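# Four arms lower a slung pipe gently into a trench

## Task

Using its slings, let the pipe down slowly into the trench until its entire length lies on the trench floor. It counts as failed immediately if the pipe travels quickly while in contact with a bank or the trench, for example by being dropped from height or rolled in.

## Robot and tools

ROBOTS. There are four identical i2rt Big YAM arms: arm1, arm2, arm3 and arm4. Each has six revolute joints, a two-finger gripper and a wrist camera. Two fixed room cameras are cam_high and cam_low. Fully stretched, a hand reaches roughly 1.0 m from its joint-1 axis. Foot (base_link) poses in the scene frame, in metres with quat_wxyz: arm1 x=-1.010 y=-0.478 z=+0.809 (+0.767, -0.008, -0.002, +0.641); arm2 x=-0.307 y=+0.516 z=+0.819 (+0.685, -0.007, -0.006, -0.728); arm3 x=+0.612 y=-0.542 z=+0.812 (+0.646, +0.002, -0.005, +0.763); arm4 x=+1.210 y=+0.500 z=+0.782 (+0.730, +0.001, -0.002, -0.683). Each foot faces along its own +x.

FRAMES. Every pose is in one scene frame with its origin on the floor and +z up. The hand point lies between the finger pads, about 1 cm back from the tips. The fingers point along the hand's +z axis and open and close along its y axis. hand_target is the pose the hand would have at the joint targets currently held; under load the hand may sit short of it. Printed hand positions can be off, more so at long reach.

move. Every argument except cameras is a robot name (arm1..arm4); each holds a separate object for that arm, and an arm left out gets nothing new. Inside an arm's object: "joints" is a map of absolute joint targets by name (joint1_rad to joint6_rad in radians, gripper_m in metres as the gap between fingertips). "target" is one list of seven numbers [x, y, z, qw, qx, qy, qz]: an absolute hand pose in the scene frame, metres plus a unit quaternion, reached along a straight line from the current hand_target. "speed" (m/s, 0.002 to 0.5, default 0.25) caps that line's speed and is refused without target; rotation is capped at twice that figure in rad/s. If target is given, joints may only contain gripper_m. All motions in one call begin together; all hand lines in a call finish together, paced by the slowest. A hand path lasts 0.5 to 10 s and stops short if it would need more; one action runs at most 15 s. Paths do not avoid obstacles or other arms; hands lag, stray and may exceed speed, especially near full stretch, and often end a centimetre or more off. Each control step clips the commanded pose to within 100 mm and 20 degrees of the measured hand. cameras is a list of camera names (arm1_cam_wrist, arm2_cam_wrist, arm3_cam_wrist, arm4_cam_wrist, cam_high, cam_low, or all); omitted or null gives all, [] gives none, an unknown name invalidates the call. A call with no arm parts just reports state and images.

Joint ranges (done tolerance): joint1_rad -2.879..2.879 (±0.045), turns about the foot, positive counter-clockwise seen from above, 0 along the foot's facing. joint2_rad 0..3.141 (±0.14), shoulder; 0 is upper arm pointing back about level, positive lifts it up and over. joint3_rad 0..3.019 (±0.09), elbow; 0 folded, positive opens. joint4_rad -1.692..1.57 (±0.055), positive tilts fingers up. joint5_rad -1.57..1.57 (±0.03), positive swings the hand to the arm's right. joint6_rad -2.094..2.094 (±0.035), positive rolls clockwise seen from behind. gripper_m 0..0.093 (±0.003). Out-of-range values are refused; unknown keys make a call invalid. A refused call, or a stop during it, cancels the remaining move, wait and finished_scene calls in that reply.

wait: seconds (0 to 10) plus optional cameras; commands nothing and returns state and images. zoom_image: camera and region [x0, y0, x1, y1] in pixels of that camera's latest image (672x504, origin top-left), at most 504 by 504. read_manual: returns licence texts only. finished_scene: scene, the current scene number; ends the scene irreversibly, and the pipe must stay resting without help.

RESULTS. Each robot shows joint_positions, Joint velocities (rad/s, gripper m/s; "within noise" if all are negligible), joint torques (N m, own weight included, offset and noisy; numbers 3 and 4 wrap at ±28), hand, hand_target, joint_status and hand_status. The "move" line lists each arm sent a motion with "done" or its worst status. "pictures" gives the image order. Arms under "as last shown" were not commanded; their status reads "not commanded" and other lines repeat old values. off_target: a joint stopped away from its target and may still push. time_out: joints keep a nearby target and push on (on_its_own lists them, "held at" being the target); sending a joint its reported position relieves the push, and a load-bearing joint then sags. "joint command not followed" or "pose unreachable" means a self/inter-arm collision check withheld targets; the arm may keep trying them, and it can act too late. MOTOR HOT appears near 85 °C; at 100 °C an OVER-TEMPERATURE FAULT drops that arm and its gripper for 30 to 60 s or more, keys reading "limit_stop_at_motor_heat"; resend targets afterwards. Heat builds from holding loads, outstretched poses and pushing at unreachable poses, even between calls.

GRIPPING. Gripping a rigid part hard, gripper_m reads up to about 0.005 m under the part's width (some grippers up to 0.002 m over). Closed on nothing it reads 0.000 to 0.003. Slightly below the first-touch reading the grip is light; about 0.005 m below it (deeper for small, soft or round items) the gripper squeezes at its limit of roughly 50 to 64 N per pad. Release by commanding well above the reading.

CAUTIONS. Lower the pipe slowly and evenly with all slings so neither end drops or swings; never let go while it is moving or high up, and do not roll it off a bank. Keep everything inside the work area and off the floor. Avoid arms pressing or hitting each other, including closing a gripper on another robot's fingers. The arms keep pushing on contact, so avoid pressing into the trench or objects. The scene keeps running while you think; arms hold their last command. Loose objects may occasionally be nudged.

Each tool is called by a JSON object that holds its "op" and its "data", one argument or row to a line.

## Session

{"op": "move", "data": {

}}

Scene clock: 0.00 s.
Joint torques (N m): no reading
Heat: arm1: hottest joint2_rad 29 °C; arm2: hottest gripper 29 °C; arm3: hottest joint2_rad 29 °C; arm4: hottest joint5_rad 29 °C.
Joint velocities: within noise
arm1.joint_positions: joint1_rad=+0.463 joint2_rad=+0.644 joint3_rad=+1.433 joint4_rad=-1.528 joint5_rad=-0.151 joint6_rad=+0.131 gripper_m=+0.09396
arm1.joint_status: not commanded
arm1.hand: x=-1.1007 y=-0.2799 z=+1.3245 quat_wxyz=(-0.162, +0.716, -0.571, -0.367) (m; scene frame)
arm1.hand_target: x=-1.1003 y=-0.2818 z=+1.3343 quat_wxyz=(-0.169, +0.713, -0.567, -0.376) (m; scene frame)
arm1.hand_status: not commanded
arm2.joint_positions: joint1_rad=+0.344 joint2_rad=+0.519 joint3_rad=+1.379 joint4_rad=-1.320 joint5_rad=+0.063 joint6_rad=+0.187 gripper_m=+0.09396
arm2.joint_status: not commanded
arm2.hand: x=-0.2620 y=+0.3341 z=+1.3801 quat_wxyz=(-0.439, -0.579, -0.615, +0.304) (m; scene frame)
arm2.hand_target: x=-0.2629 y=+0.3373 z=+1.3911 quat_wxyz=(-0.449, -0.575, -0.610, +0.310) (m; scene frame)
arm2.hand_status: not commanded
arm3.joint_positions: joint1_rad=-0.192 joint2_rad=+0.525 joint3_rad=+1.406 joint4_rad=-1.298 joint5_rad=-0.073 joint6_rad=+0.119 gripper_m=+0.09396
arm3.joint_status: not commanded
arm3.hand: x=+0.6033 y=-0.3522 z=+1.3879 quat_wxyz=(-0.348, +0.562, -0.618, -0.425) (m; scene frame)
arm3.hand_target: x=+0.6032 y=-0.3558 z=+1.3978 quat_wxyz=(-0.355, +0.558, -0.613, -0.433) (m; scene frame)
arm3.hand_status: not commanded
arm4.joint_positions: joint1_rad=-0.380 joint2_rad=+0.466 joint3_rad=+1.426 joint4_rad=-1.395 joint5_rad=+0.164 joint6_rad=+0.191 gripper_m=+0.09396
arm4.joint_status: not commanded
arm4.hand: x=+1.1323 y=+0.3633 z=+1.3533 quat_wxyz=(-0.305, -0.747, -0.388, +0.446) (m; scene frame)
arm4.hand_target: x=+1.1330 y=+0.3657 z=+1.3639 quat_wxyz=(-0.312, -0.741, -0.383, +0.454) (m; scene frame)
arm4.hand_status: not commanded
pictures: arm1_cam_wrist, arm2_cam_wrist, arm3_cam_wrist, arm4_cam_wrist, cam_high, cam_low

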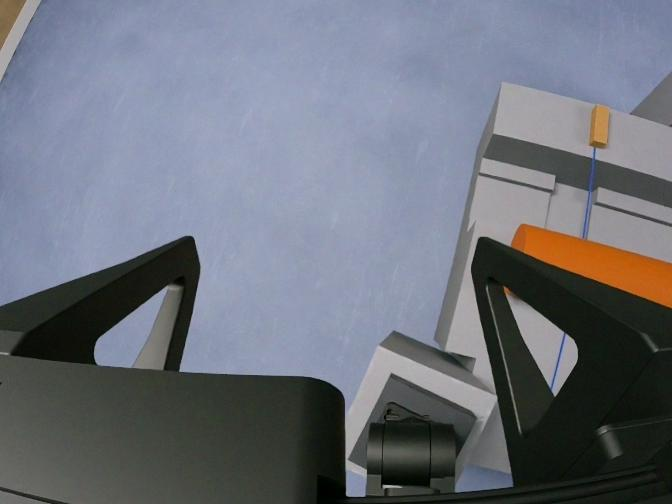

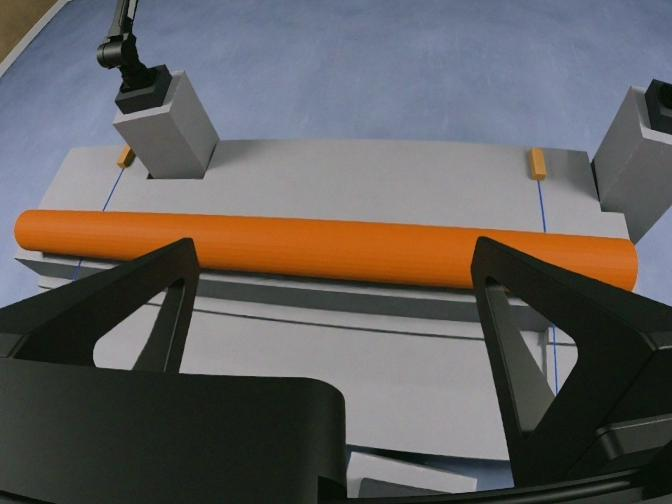

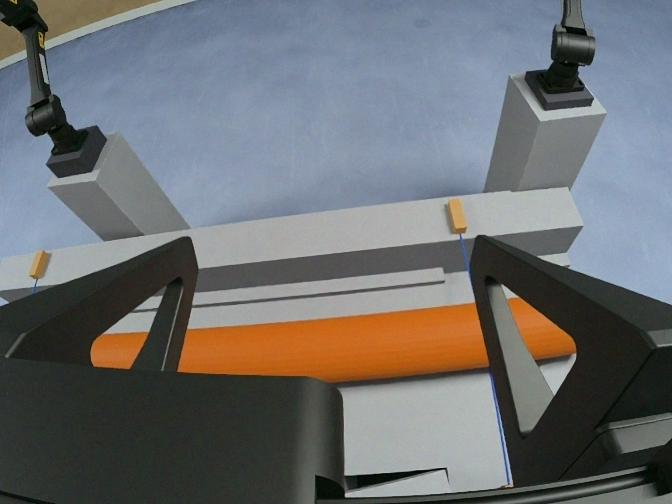

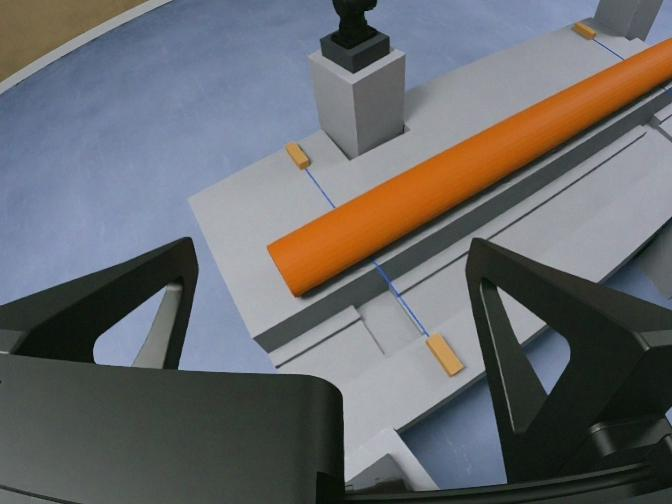

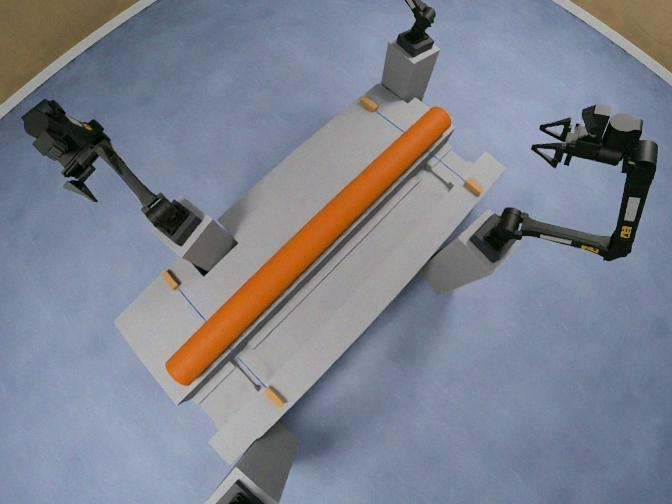

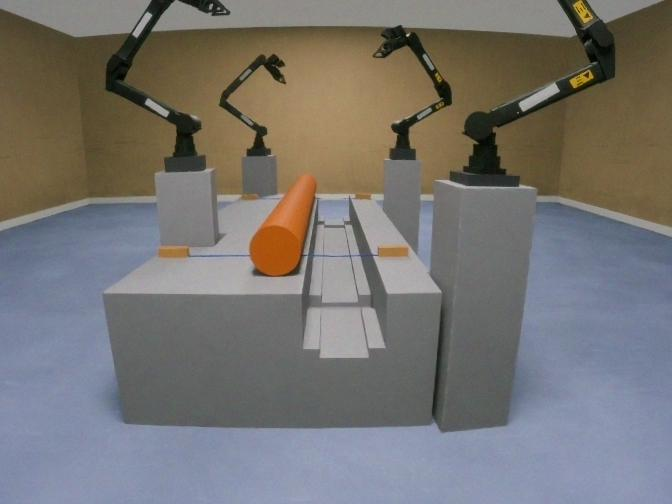

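{"op": "zoom_image", "data": {
  "camera": "cam_high",
  "region": [90, 200, 300, 410]
}}

{"op": "zoom_image", "data": {
  "camera": "cam_high",
  "region": [340, 30, 550, 240]
}}

{"op": "zoom_image", "data": {
  "camera": "cam_low",
  "region": [100, 150, 440, 430]
}}

{"op": "zoom_image", "data": {
  "camera": "arm4_cam_wrist",
  "region": [180, 100, 500, 420]
}}

{"op": "zoom_image", "data": {
  "camera": "arm1_cam_wrist",
  "region": [420, 60, 672, 312]
}}

Scaled by 2.400.

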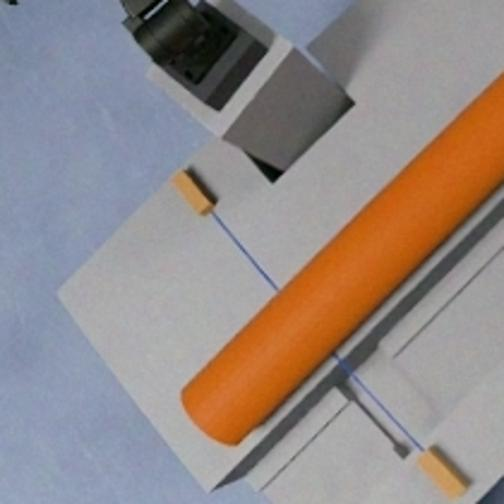

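Scaled by 2.400.

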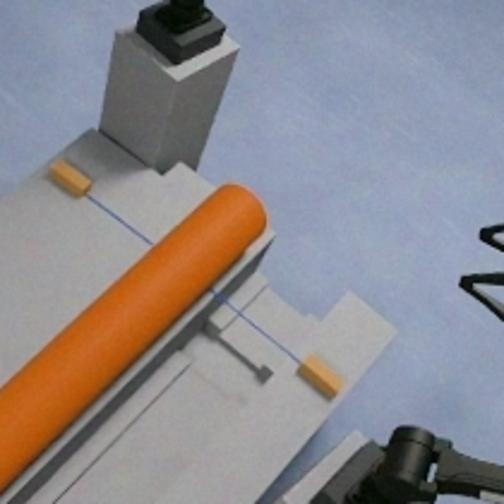

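Scaled by 1.482.

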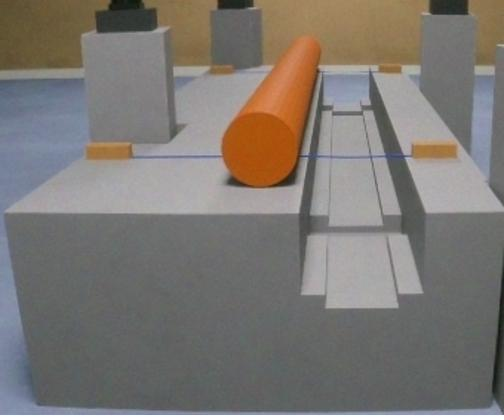

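Scaled by 1.575 from the camera's 672x504 image, which has a finer 960x720 frame.

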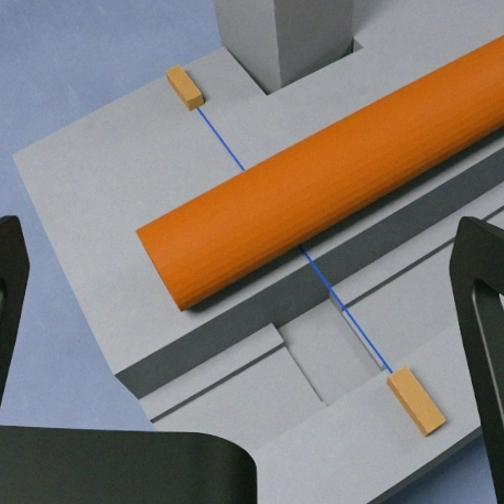

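Scaled by 2.000 from the camera's 672x504 image, which has a finer 960x720 frame.

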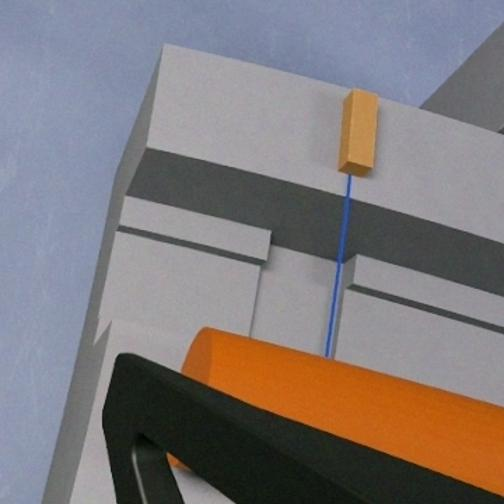

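{"op": "move", "data": {
  "arm1": {"joints": {"joint1_rad": -1.54, "joint2_rad": 2.04, "joint3_rad": 0.56, "joint4_rad": -0.09, "joint5_rad": 0, "joint6_rad": -1.72}},
  "arm2": {"joints": {"joint1_rad": -1.068, "joint2_rad": 2.18, "joint3_rad": 0.986, "joint4_rad": -0.377, "joint5_rad": 0, "joint6_rad": -1.13}},
  "arm3": {"joints": {"joint1_rad": -1.609, "joint2_rad": 2.047, "joint3_rad": 0.508, "joint4_rad": -0.03, "joint5_rad": 0, "joint6_rad": -1.443}},
  "arm4": {"joints": {"joint1_rad": -1.138, "joint2_rad": 2.014, "joint3_rad": 0.791, "joint4_rad": -0.347, "joint5_rad": 0, "joint6_rad": -1.07}}
}}

Scene clock: 141.00 s.
Joint torques (N m): arm1=[0.26 -11.52 0.73 1.01 -0.16 -0.14] | arm2=[-0.38 -17.79 4.11 -0.02 -0.25 0.04] | arm3=[1.32 -12.98 0.58 0.42 -0.34 -0.06] | arm4=[0.79 -14.56 2.78 0.62 -0.01 0]
Heat: arm1: hottest joint3_rad 36 °C; arm2: hottest joint3_rad 38 °C; arm3: hottest joint3_rad 31 °C; arm4: hottest joint3_rad 33 °C.
move: arm1 done; arm2 done; arm3 done; arm4 done
Joint velocities: within noise
arm1.joint_positions: joint1_rad=-1.541 joint2_rad=+2.027 joint3_rad=+0.566 joint4_rad=-0.102 joint5_rad=+0.002 joint6_rad=-1.711 gripper_m=+0.09398
arm1.joint_status: all done
arm1.hand: x=-0.7178 y=-0.5241 z=+0.6283 quat_wxyz=(-0.003, +0.704, -0.710, +0.012) (m; scene frame)
arm1.hand_target: x=-0.7223 y=-0.5227 z=+0.6245 quat_wxyz=(-0.002, +0.708, -0.706, +0.009) (m; scene frame)
arm1.hand_status: not commanded
arm2.joint_positions: joint1_rad=-1.070 joint2_rad=+2.190 joint3_rad=+0.982 joint4_rad=-0.389 joint5_rad=+0.002 joint6_rad=-1.123 gripper_m=+0.09397
arm2.joint_status: all done
arm2.hand: x=-0.6935 y=+0.3320 z=+0.6199 quat_wxyz=(-0.009, -0.710, -0.704, -0.005) (m; scene frame)
arm2.hand_target: x=-0.7004 y=+0.3274 z=+0.6244 quat_wxyz=(-0.005, -0.707, -0.707, +0.007) (m; scene frame)
arm2.hand_status: not commanded
arm3.joint_positions: joint1_rad=-1.610 joint2_rad=+2.045 joint3_rad=+0.506 joint4_rad=-0.040 joint5_rad=+0.002 joint6_rad=-1.436 gripper_m=+0.09397
arm3.joint_status: all done
arm3.hand: x=+0.8757 y=-0.5081 z=+0.6219 quat_wxyz=(-0.001, +0.704, -0.710, -0.004) (m; scene frame)
arm3.hand_target: x=+0.8790 y=-0.5069 z=+0.6214 quat_wxyz=(-0.005, +0.707, -0.707, -0.002) (m; scene frame)
arm3.hand_status: not commanded
arm4.joint_positions: joint1_rad=-1.144 joint2_rad=+2.027 joint3_rad=+0.789 joint4_rad=-0.360 joint5_rad=+0.000 joint6_rad=-1.057 gripper_m=+0.09397
arm4.joint_status: all done
arm4.hand: x=+0.8860 y=+0.3257 z=+0.6149 quat_wxyz=(-0.006, -0.714, -0.700, -0.013) (m; scene frame)
arm4.hand_target: x=+0.8800 y=+0.3200 z=+0.6195 quat_wxyz=(-0.002, -0.708, -0.706, +0.000) (m; scene frame)
arm4.hand_status: not commanded
pictures: arm1_cam_wrist, arm2_cam_wrist, arm3_cam_wrist, arm4_cam_wrist, cam_high, cam_low

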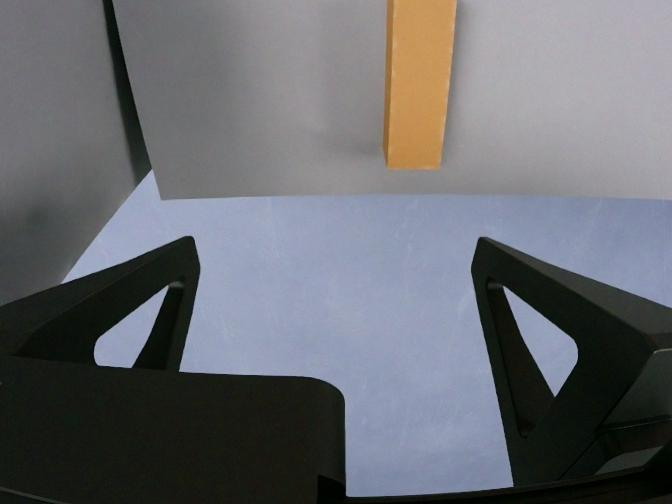

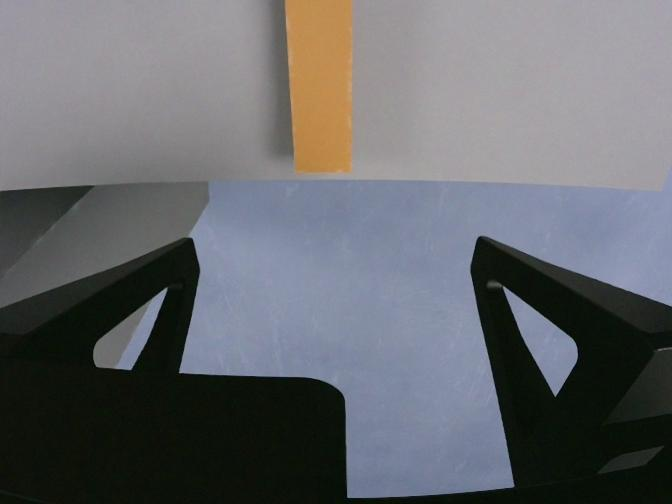

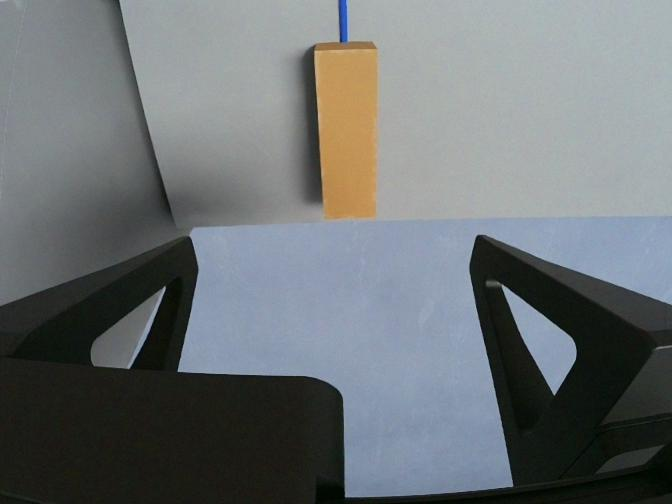

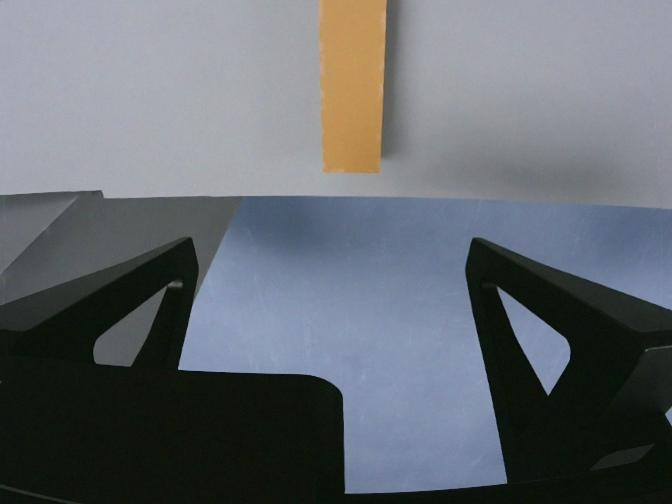

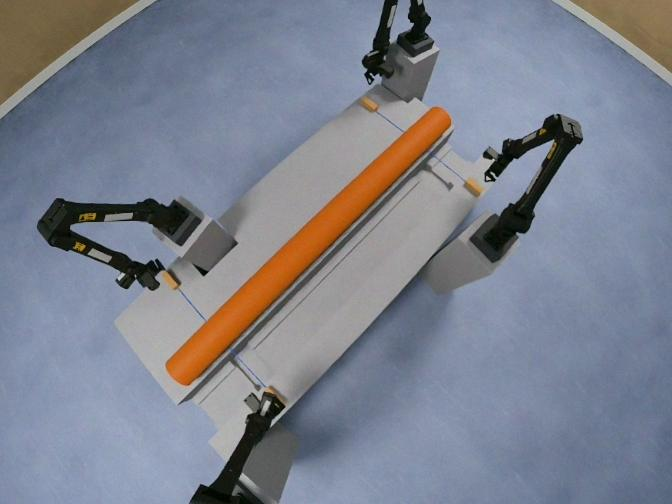

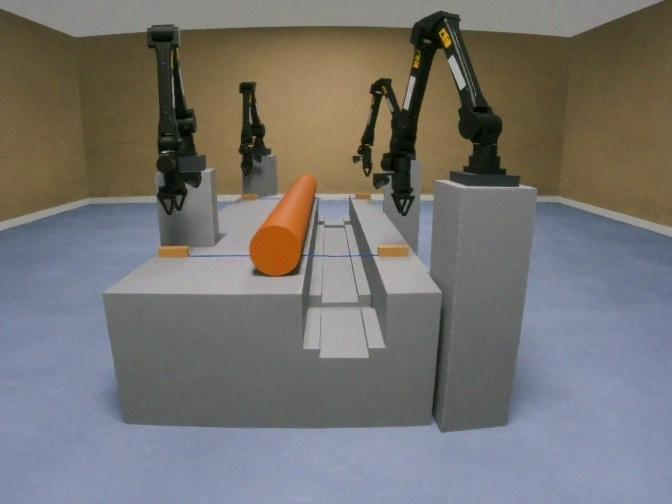

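{"op": "move", "data": {
  "arm1": {"target": [-0.647, -0.515, 0.47, 0, 0.7071, -0.7071, 0]},
  "arm2": {"target": [-0.684, 0.315, 0.47, 0, 0.7071, 0.7071, 0]},
  "arm3": {"target": [0.885, -0.54, 0.47, 0, 0.7071, -0.7071, 0]},
  "arm4": {"target": [0.876, 0.31, 0.47, 0, 0.7071, 0.7071, 0]}
}}

Scene clock: 163.57 s.
Joint torques (N m): arm1=[0.5 -15.03 0.01 0.75 -0.17 0.1] | arm2=[0.38 -18.49 2.61 -0.01 -0.1 0.23] | arm3=[0.91 -16.03 -1.99 0.43 -0.14 -0.06] | arm4=[0.91 -16.15 1.09 0.57 0.09 0.19]
Heat: arm1: hottest joint3_rad 33 °C; arm2: hottest joint3_rad 35 °C; arm3: hottest joint2_rad 29 °C; arm4: hottest joint3_rad 32 °C.
move: arm1 done; arm2 off_target; arm3 done; arm4 off_target
Joint velocities: within noise
arm1.joint_positions: joint1_rad=-1.496 joint2_rad=+2.539 joint3_rad=+0.954 joint4_rad=+0.006 joint5_rad=-0.006 joint6_rad=-1.676 gripper_m=+0.09398
arm1.joint_status: not commanded
arm1.hand: x=-0.6426 y=-0.5185 z=+0.4757 quat_wxyz=(-0.001, +0.708, -0.706, +0.003) (m; scene frame)
arm1.hand_target: x=-0.6471 y=-0.5151 z=+0.4701 quat_wxyz=(+0.000, +0.707, -0.707, +0.000) (m; scene frame)
arm1.hand_status: done (0.008 m and 0.4 deg from the pose sent, 0.174 m and 1.5 deg at the start)
arm2.joint_positions: joint1_rad=-1.037 joint2_rad=+2.593 joint3_rad=+1.129 joint4_rad=-0.145 joint5_rad=+0.012 joint6_rad=-1.093 gripper_m=+0.09397
arm2.joint_status: not commanded
arm2.hand: x=-0.6753 y=+0.3250 z=+0.4679 quat_wxyz=(-0.005, -0.709, -0.705, -0.013) (m; scene frame)
arm2.hand_target: x=-0.6839 y=+0.3151 z=+0.4702 quat_wxyz=(+0.000, -0.707, -0.707, +0.000) (m; scene frame)
arm2.hand_status: off_target (0.013 m and 1.7 deg from the pose sent, 0.151 m and 1.3 deg at the start)
arm3.joint_positions: joint1_rad=-1.727 joint2_rad=+2.594 joint3_rad=+0.737 joint4_rad=+0.273 joint5_rad=+0.008 joint6_rad=-1.559 gripper_m=+0.09397
arm3.joint_status: not commanded
arm3.hand: x=+0.8828 y=-0.5384 z=+0.4701 quat_wxyz=(+0.003, +0.706, -0.708, -0.004) (m; scene frame)
arm3.hand_target: x=+0.8848 y=-0.5400 z=+0.4700 quat_wxyz=(+0.000, +0.707, -0.707, +0.000) (m; scene frame)
arm3.hand_status: done (0.003 m and 0.6 deg from the pose sent, 0.156 m and 0.7 deg at the start)
arm4.joint_positions: joint1_rad=-1.129 joint2_rad=+2.469 joint3_rad=+0.949 joint4_rad=-0.076 joint5_rad=+0.002 joint6_rad=-1.057 gripper_m=+0.09397
arm4.joint_status: not commanded
arm4.hand: x=+0.8842 y=+0.3182 z=+0.4669 quat_wxyz=(-0.005, -0.709, -0.705, -0.013) (m; scene frame)
arm4.hand_target: x=+0.8762 y=+0.3100 z=+0.4702 quat_wxyz=(+0.000, -0.707, -0.707, +0.000) (m; scene frame)
arm4.hand_status: off_target (0.012 m and 1.6 deg from the pose sent, 0.146 m and 2.1 deg at the start)
pictures: arm1_cam_wrist, arm2_cam_wrist, arm3_cam_wrist, arm4_cam_wrist, cam_high, cam_low

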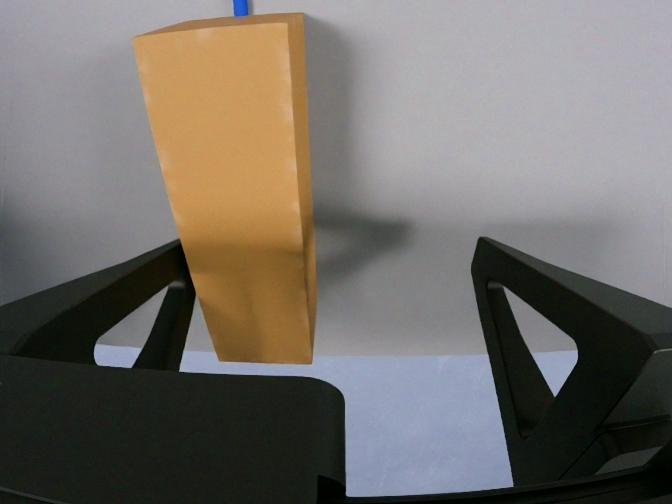

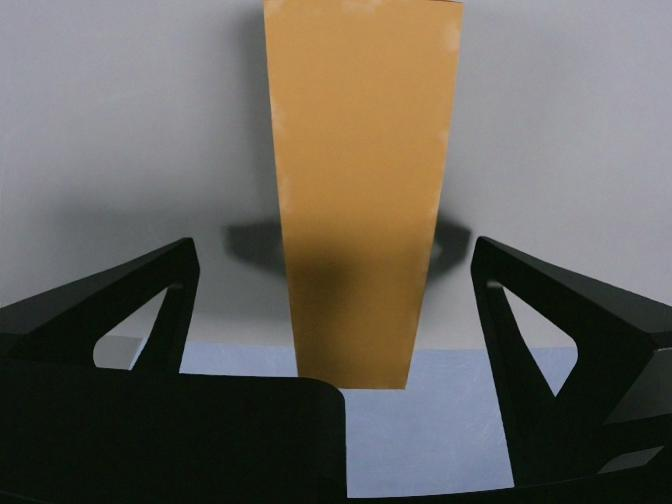

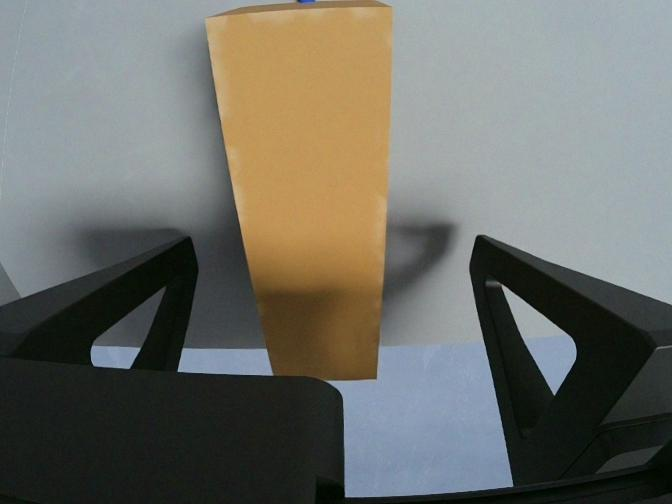

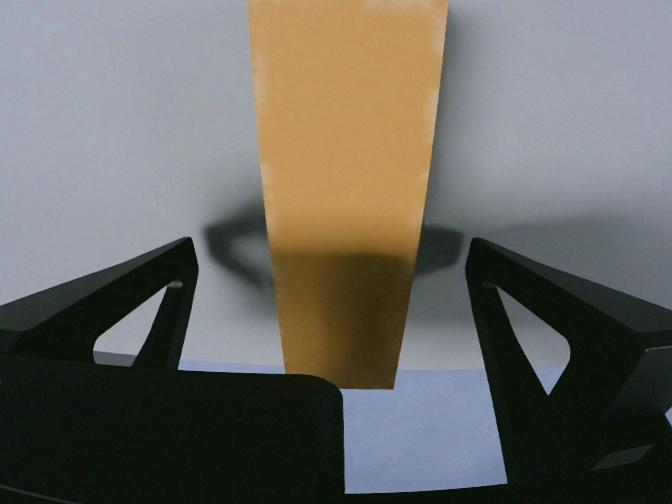

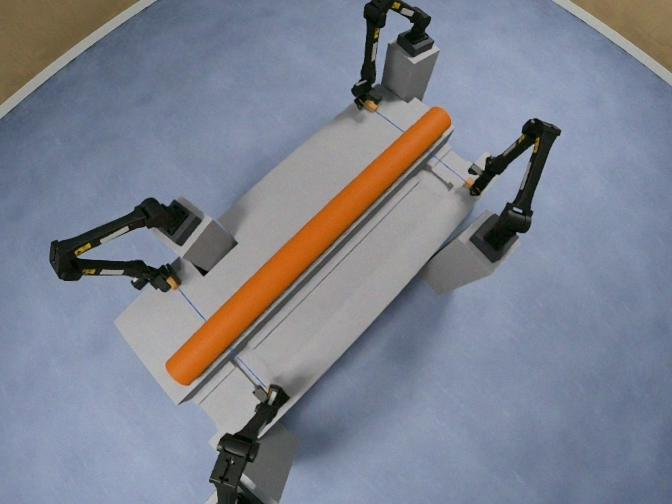

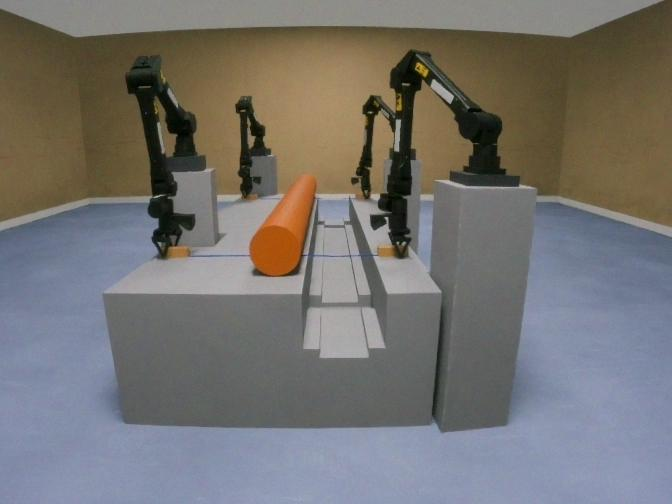

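{"op": "move", "data": {
  "arm1": {"target": [-0.676, -0.512, 0.48, 0, 0.7071, -0.7071, 0]},
  "arm2": {"target": [-0.692, 0.308, 0.47, 0, 0.7071, 0.7071, 0]},
  "arm3": {"target": [0.879, -0.54, 0.47, 0, 0.7071, -0.7071, 0]},
  "arm4": {"target": [0.873, 0.308, 0.47, 0, 0.7071, 0.7071, 0]}
}}

Scene clock: 168.97 s.
Joint torques (N m): arm1=[1.49 -16.32 -0.54 0.88 -0.2 0.09] | arm2=[0.67 -18.49 2.84 -0.87 -0.09 0.21] | arm3=[0.85 -15.44 -2.97 0.46 -0.13 -0.05] | arm4=[1.03 -16.26 1.36 0.27 0.1 0.19]
Heat: arm1: hottest joint3_rad 33 °C; arm2: hottest joint3_rad 34 °C; arm3: hottest joint2_rad 30 °C; arm4: hottest joint3_rad 31 °C.
move: arm1 done; arm2 done; arm3 done; arm4 off_target
Joint velocities: within noise
arm1.joint_positions: joint1_rad=-1.496 joint2_rad=+2.538 joint3_rad=+0.864 joint4_rad=+0.069 joint5_rad=-0.006 joint6_rad=-1.675 gripper_m=+0.09398
arm1.joint_status: not commanded
arm1.hand: x=-0.6831 y=-0.5142 z=+0.4774 quat_wxyz=(+0.007, +0.707, -0.707, -0.007) (m; scene frame)
arm1.hand_target: x=-0.6760 y=-0.5120 z=+0.4800 quat_wxyz=(+0.000, +0.707, -0.707, +0.000) (m; scene frame)
arm1.hand_status: done (0.008 m and 1.1 deg from the pose sent, 0.034 m and 0.4 deg at the start)
arm2.joint_positions: joint1_rad=-1.034 joint2_rad=+2.593 joint3_rad=+1.159 joint4_rad=-0.146 joint5_rad=+0.012 joint6_rad=-1.088 gripper_m=+0.09397
arm2.joint_status: not commanded
arm2.hand: x=-0.6916 y=+0.3153 z=+0.4694 quat_wxyz=(-0.001, -0.710, -0.704, +0.001) (m; scene frame)
arm2.hand_target: x=-0.6919 y=+0.3080 z=+0.4700 quat_wxyz=(+0.000, -0.707, -0.707, +0.000) (m; scene frame)
arm2.hand_status: done (0.007 m and 0.5 deg from the pose sent, 0.024 m and 1.7 deg at the start)
arm3.joint_positions: joint1_rad=-1.727 joint2_rad=+2.594 joint3_rad=+0.737 joint4_rad=+0.291 joint5_rad=+0.008 joint6_rad=-1.559 gripper_m=+0.09397
arm3.joint_status: not commanded
arm3.hand: x=+0.8872 y=-0.5384 z=+0.4701 quat_wxyz=(-0.004, +0.706, -0.708, +0.002) (m; scene frame)
arm3.hand_target: x=+0.8789 y=-0.5399 z=+0.4700 quat_wxyz=(+0.000, +0.707, -0.707, +0.000) (m; scene frame)
arm3.hand_status: done (0.008 m and 0.5 deg from the pose sent, 0.004 m and 0.6 deg at the start)
arm4.joint_positions: joint1_rad=-1.129 joint2_rad=+2.469 joint3_rad=+0.956 joint4_rad=-0.076 joint5_rad=+0.002 joint6_rad=-1.057 gripper_m=+0.09397
arm4.joint_status: not commanded
arm4.hand: x=+0.8806 y=+0.3162 z=+0.4670 quat_wxyz=(-0.004, -0.709, -0.705, -0.010) (m; scene frame)
arm4.hand_target: x=+0.8731 y=+0.3080 z=+0.4701 quat_wxyz=(+0.000, -0.707, -0.707, +0.000) (m; scene frame)
arm4.hand_status: off_target (0.012 m and 1.3 deg from the pose sent, 0.015 m and 1.6 deg at the start)
pictures: arm1_cam_wrist, arm2_cam_wrist, arm3_cam_wrist, arm4_cam_wrist, cam_high, cam_low

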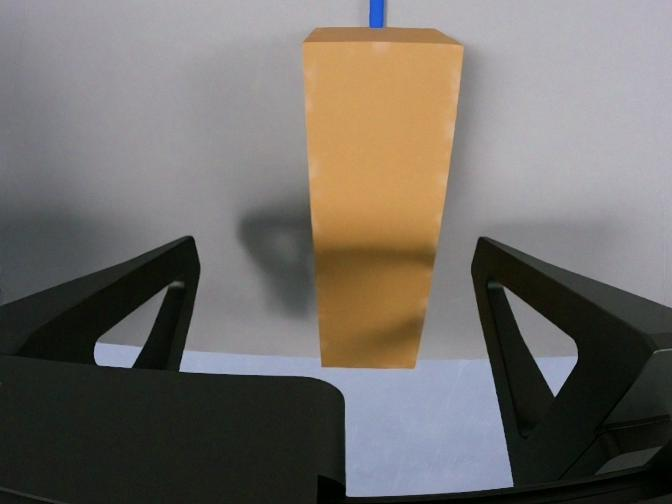

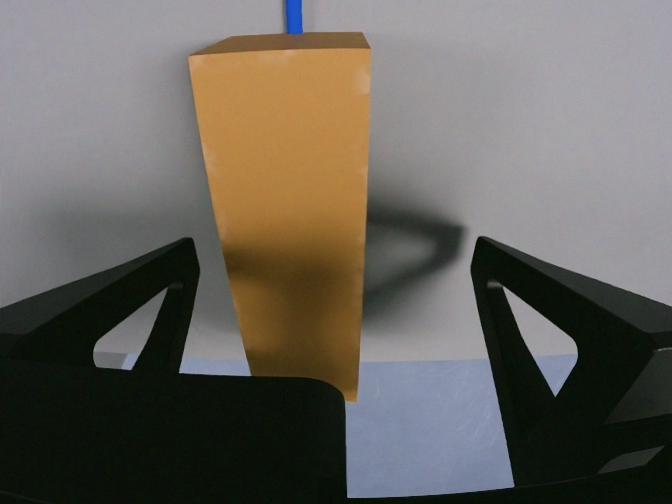

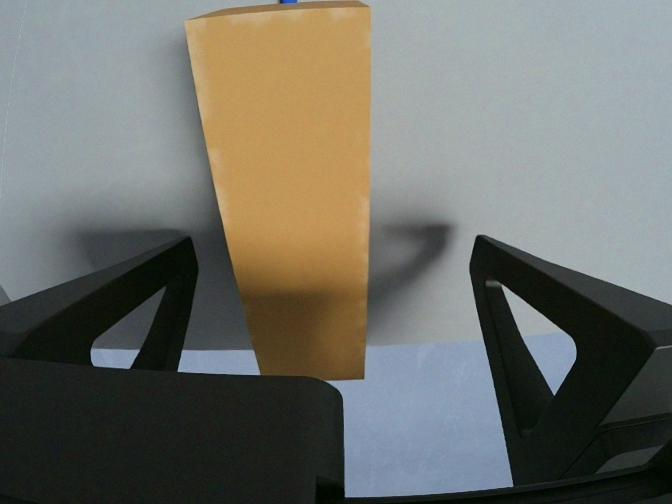

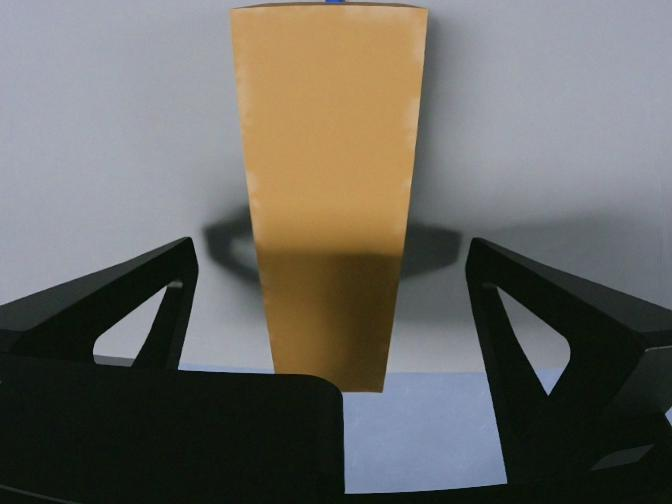

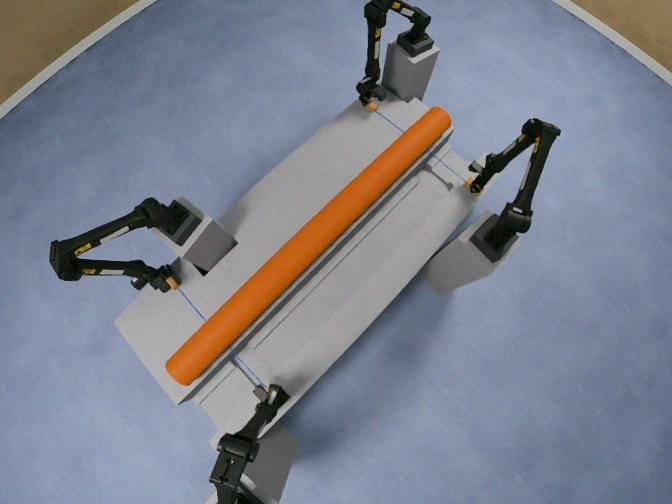

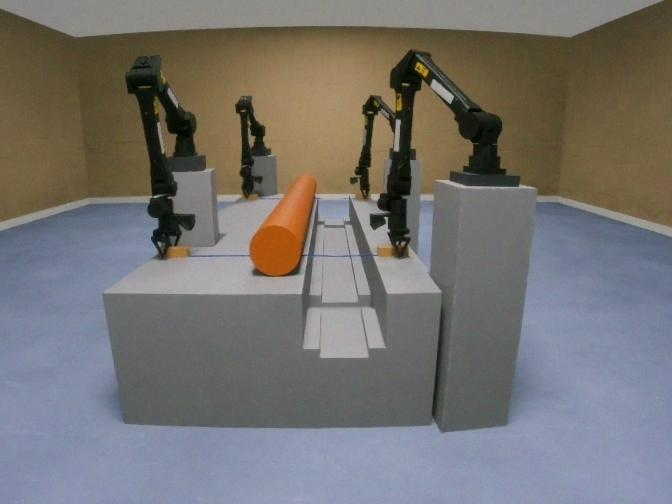

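{"op": "move", "data": {
  "arm1": {"joints": {"gripper_m": 0.02}},
  "arm2": {"joints": {"gripper_m": 0.02}},
  "arm3": {"joints": {"gripper_m": 0.02}},
  "arm4": {"joints": {"gripper_m": 0.02}}
}}

Scene clock: 181.50 s.
Joint torques (N m): arm1=[0.26 -16.56 -0.73 0.73 -0.19 0.06] | arm2=[0.56 -18.55 2.7 -0.75 -0.1 0.2] | arm3=[0.91 -15.5 -2.8 0.35 -0.16 -0.04] | arm4=[0.91 -16.26 1.32 0.27 0.08 0.19]
Heat: arm1: hottest joint3_rad 32 °C; arm2: hottest joint3_rad 33 °C; arm3: hottest joint2_rad 31 °C; arm4: hottest joint3_rad 31 °C.
move: arm1 off_target; arm2 off_target; arm3 off_target; arm4 off_target
Joint velocities: within noise
arm1.joint_positions: joint1_rad=-1.496 joint2_rad=+2.538 joint3_rad=+0.864 joint4_rad=+0.071 joint5_rad=-0.006 joint6_rad=-1.674 gripper_m=+0.03362
arm1.joint_status: gripper_m off_target (ended at +0.03366, target +0.02000)
arm1.hand: x=-0.6820 y=-0.5143 z=+0.4775 quat_wxyz=(+0.006, +0.707, -0.707, -0.006) (m; scene frame)
arm1.hand_target: x=-0.6759 y=-0.5120 z=+0.4801 quat_wxyz=(+0.000, +0.707, -0.707, +0.000) (m; scene frame)
arm1.hand_status: not commanded
arm2.joint_positions: joint1_rad=-1.033 joint2_rad=+2.593 joint3_rad=+1.161 joint4_rad=-0.149 joint5_rad=+0.013 joint6_rad=-1.087 gripper_m=+0.03437
arm2.joint_status: gripper_m off_target (ended at +0.03440, target +0.02000)
arm2.hand: x=-0.6915 y=+0.3148 z=+0.4695 quat_wxyz=(-0.001, -0.710, -0.704, +0.000) (m; scene frame)
arm2.hand_target: x=-0.6919 y=+0.3081 z=+0.4700 quat_wxyz=(+0.000, -0.707, -0.707, +0.000) (m; scene frame)
arm2.hand_status: not commanded
arm3.joint_positions: joint1_rad=-1.727 joint2_rad=+2.594 joint3_rad=+0.736 joint4_rad=+0.292 joint5_rad=+0.008 joint6_rad=-1.561 gripper_m=+0.03509
arm3.joint_status: gripper_m off_target (ended at +0.03512, target +0.02000)
arm3.hand: x=+0.8864 y=-0.5385 z=+0.4703 quat_wxyz=(-0.003, +0.707, -0.708, +0.002) (m; scene frame)
arm3.hand_target: x=+0.8789 y=-0.5399 z=+0.4700 quat_wxyz=(+0.000, +0.707, -0.707, +0.000) (m; scene frame)
arm3.hand_status: not commanded
arm4.joint_positions: joint1_rad=-1.129 joint2_rad=+2.469 joint3_rad=+0.956 joint4_rad=-0.076 joint5_rad=+0.002 joint6_rad=-1.057 gripper_m=+0.03477
arm4.joint_status: gripper_m off_target (ended at +0.03481, target +0.02000)
arm4.hand: x=+0.8801 y=+0.3158 z=+0.4672 quat_wxyz=(-0.004, -0.709, -0.705, -0.009) (m; scene frame)
arm4.hand_target: x=+0.8730 y=+0.3080 z=+0.4702 quat_wxyz=(+0.000, -0.707, -0.707, +0.000) (m; scene frame)
arm4.hand_status: not commanded
pictures: arm1_cam_wrist, arm2_cam_wrist, arm3_cam_wrist, arm4_cam_wrist, cam_high, cam_low

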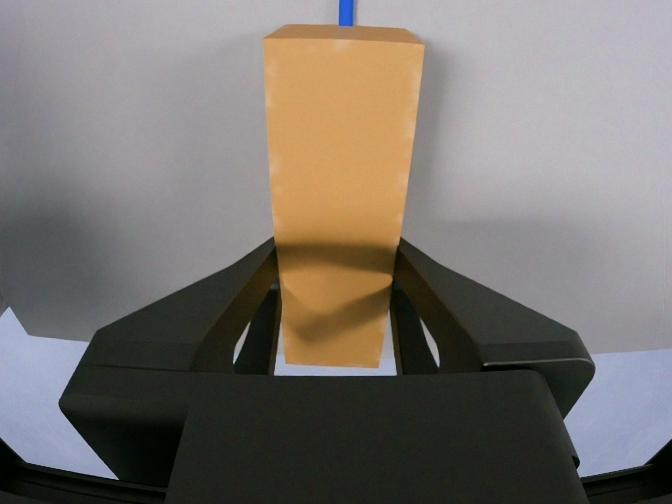

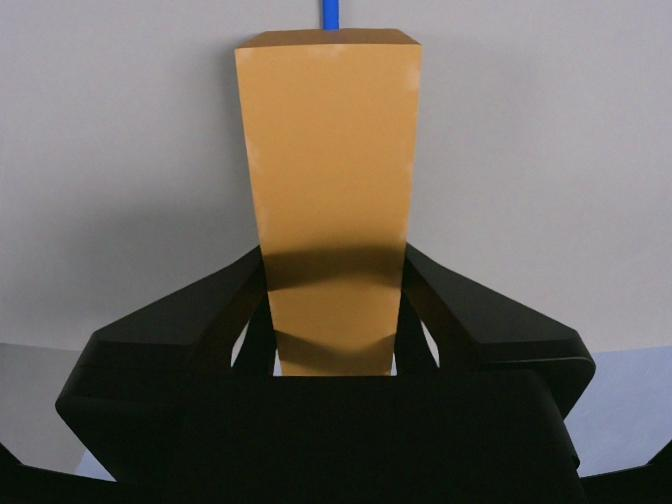

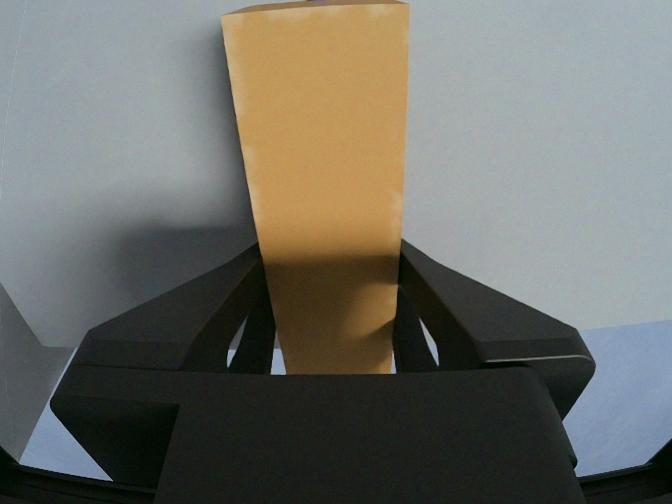

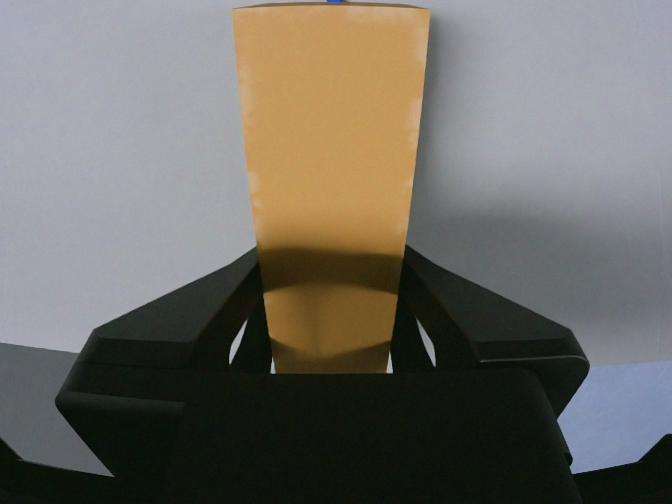

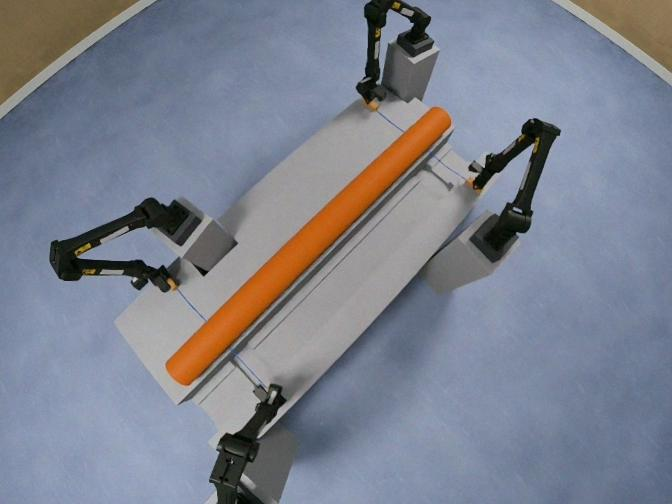

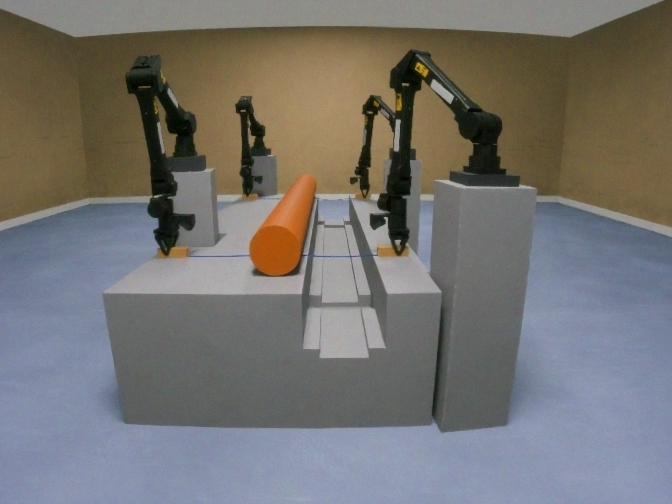

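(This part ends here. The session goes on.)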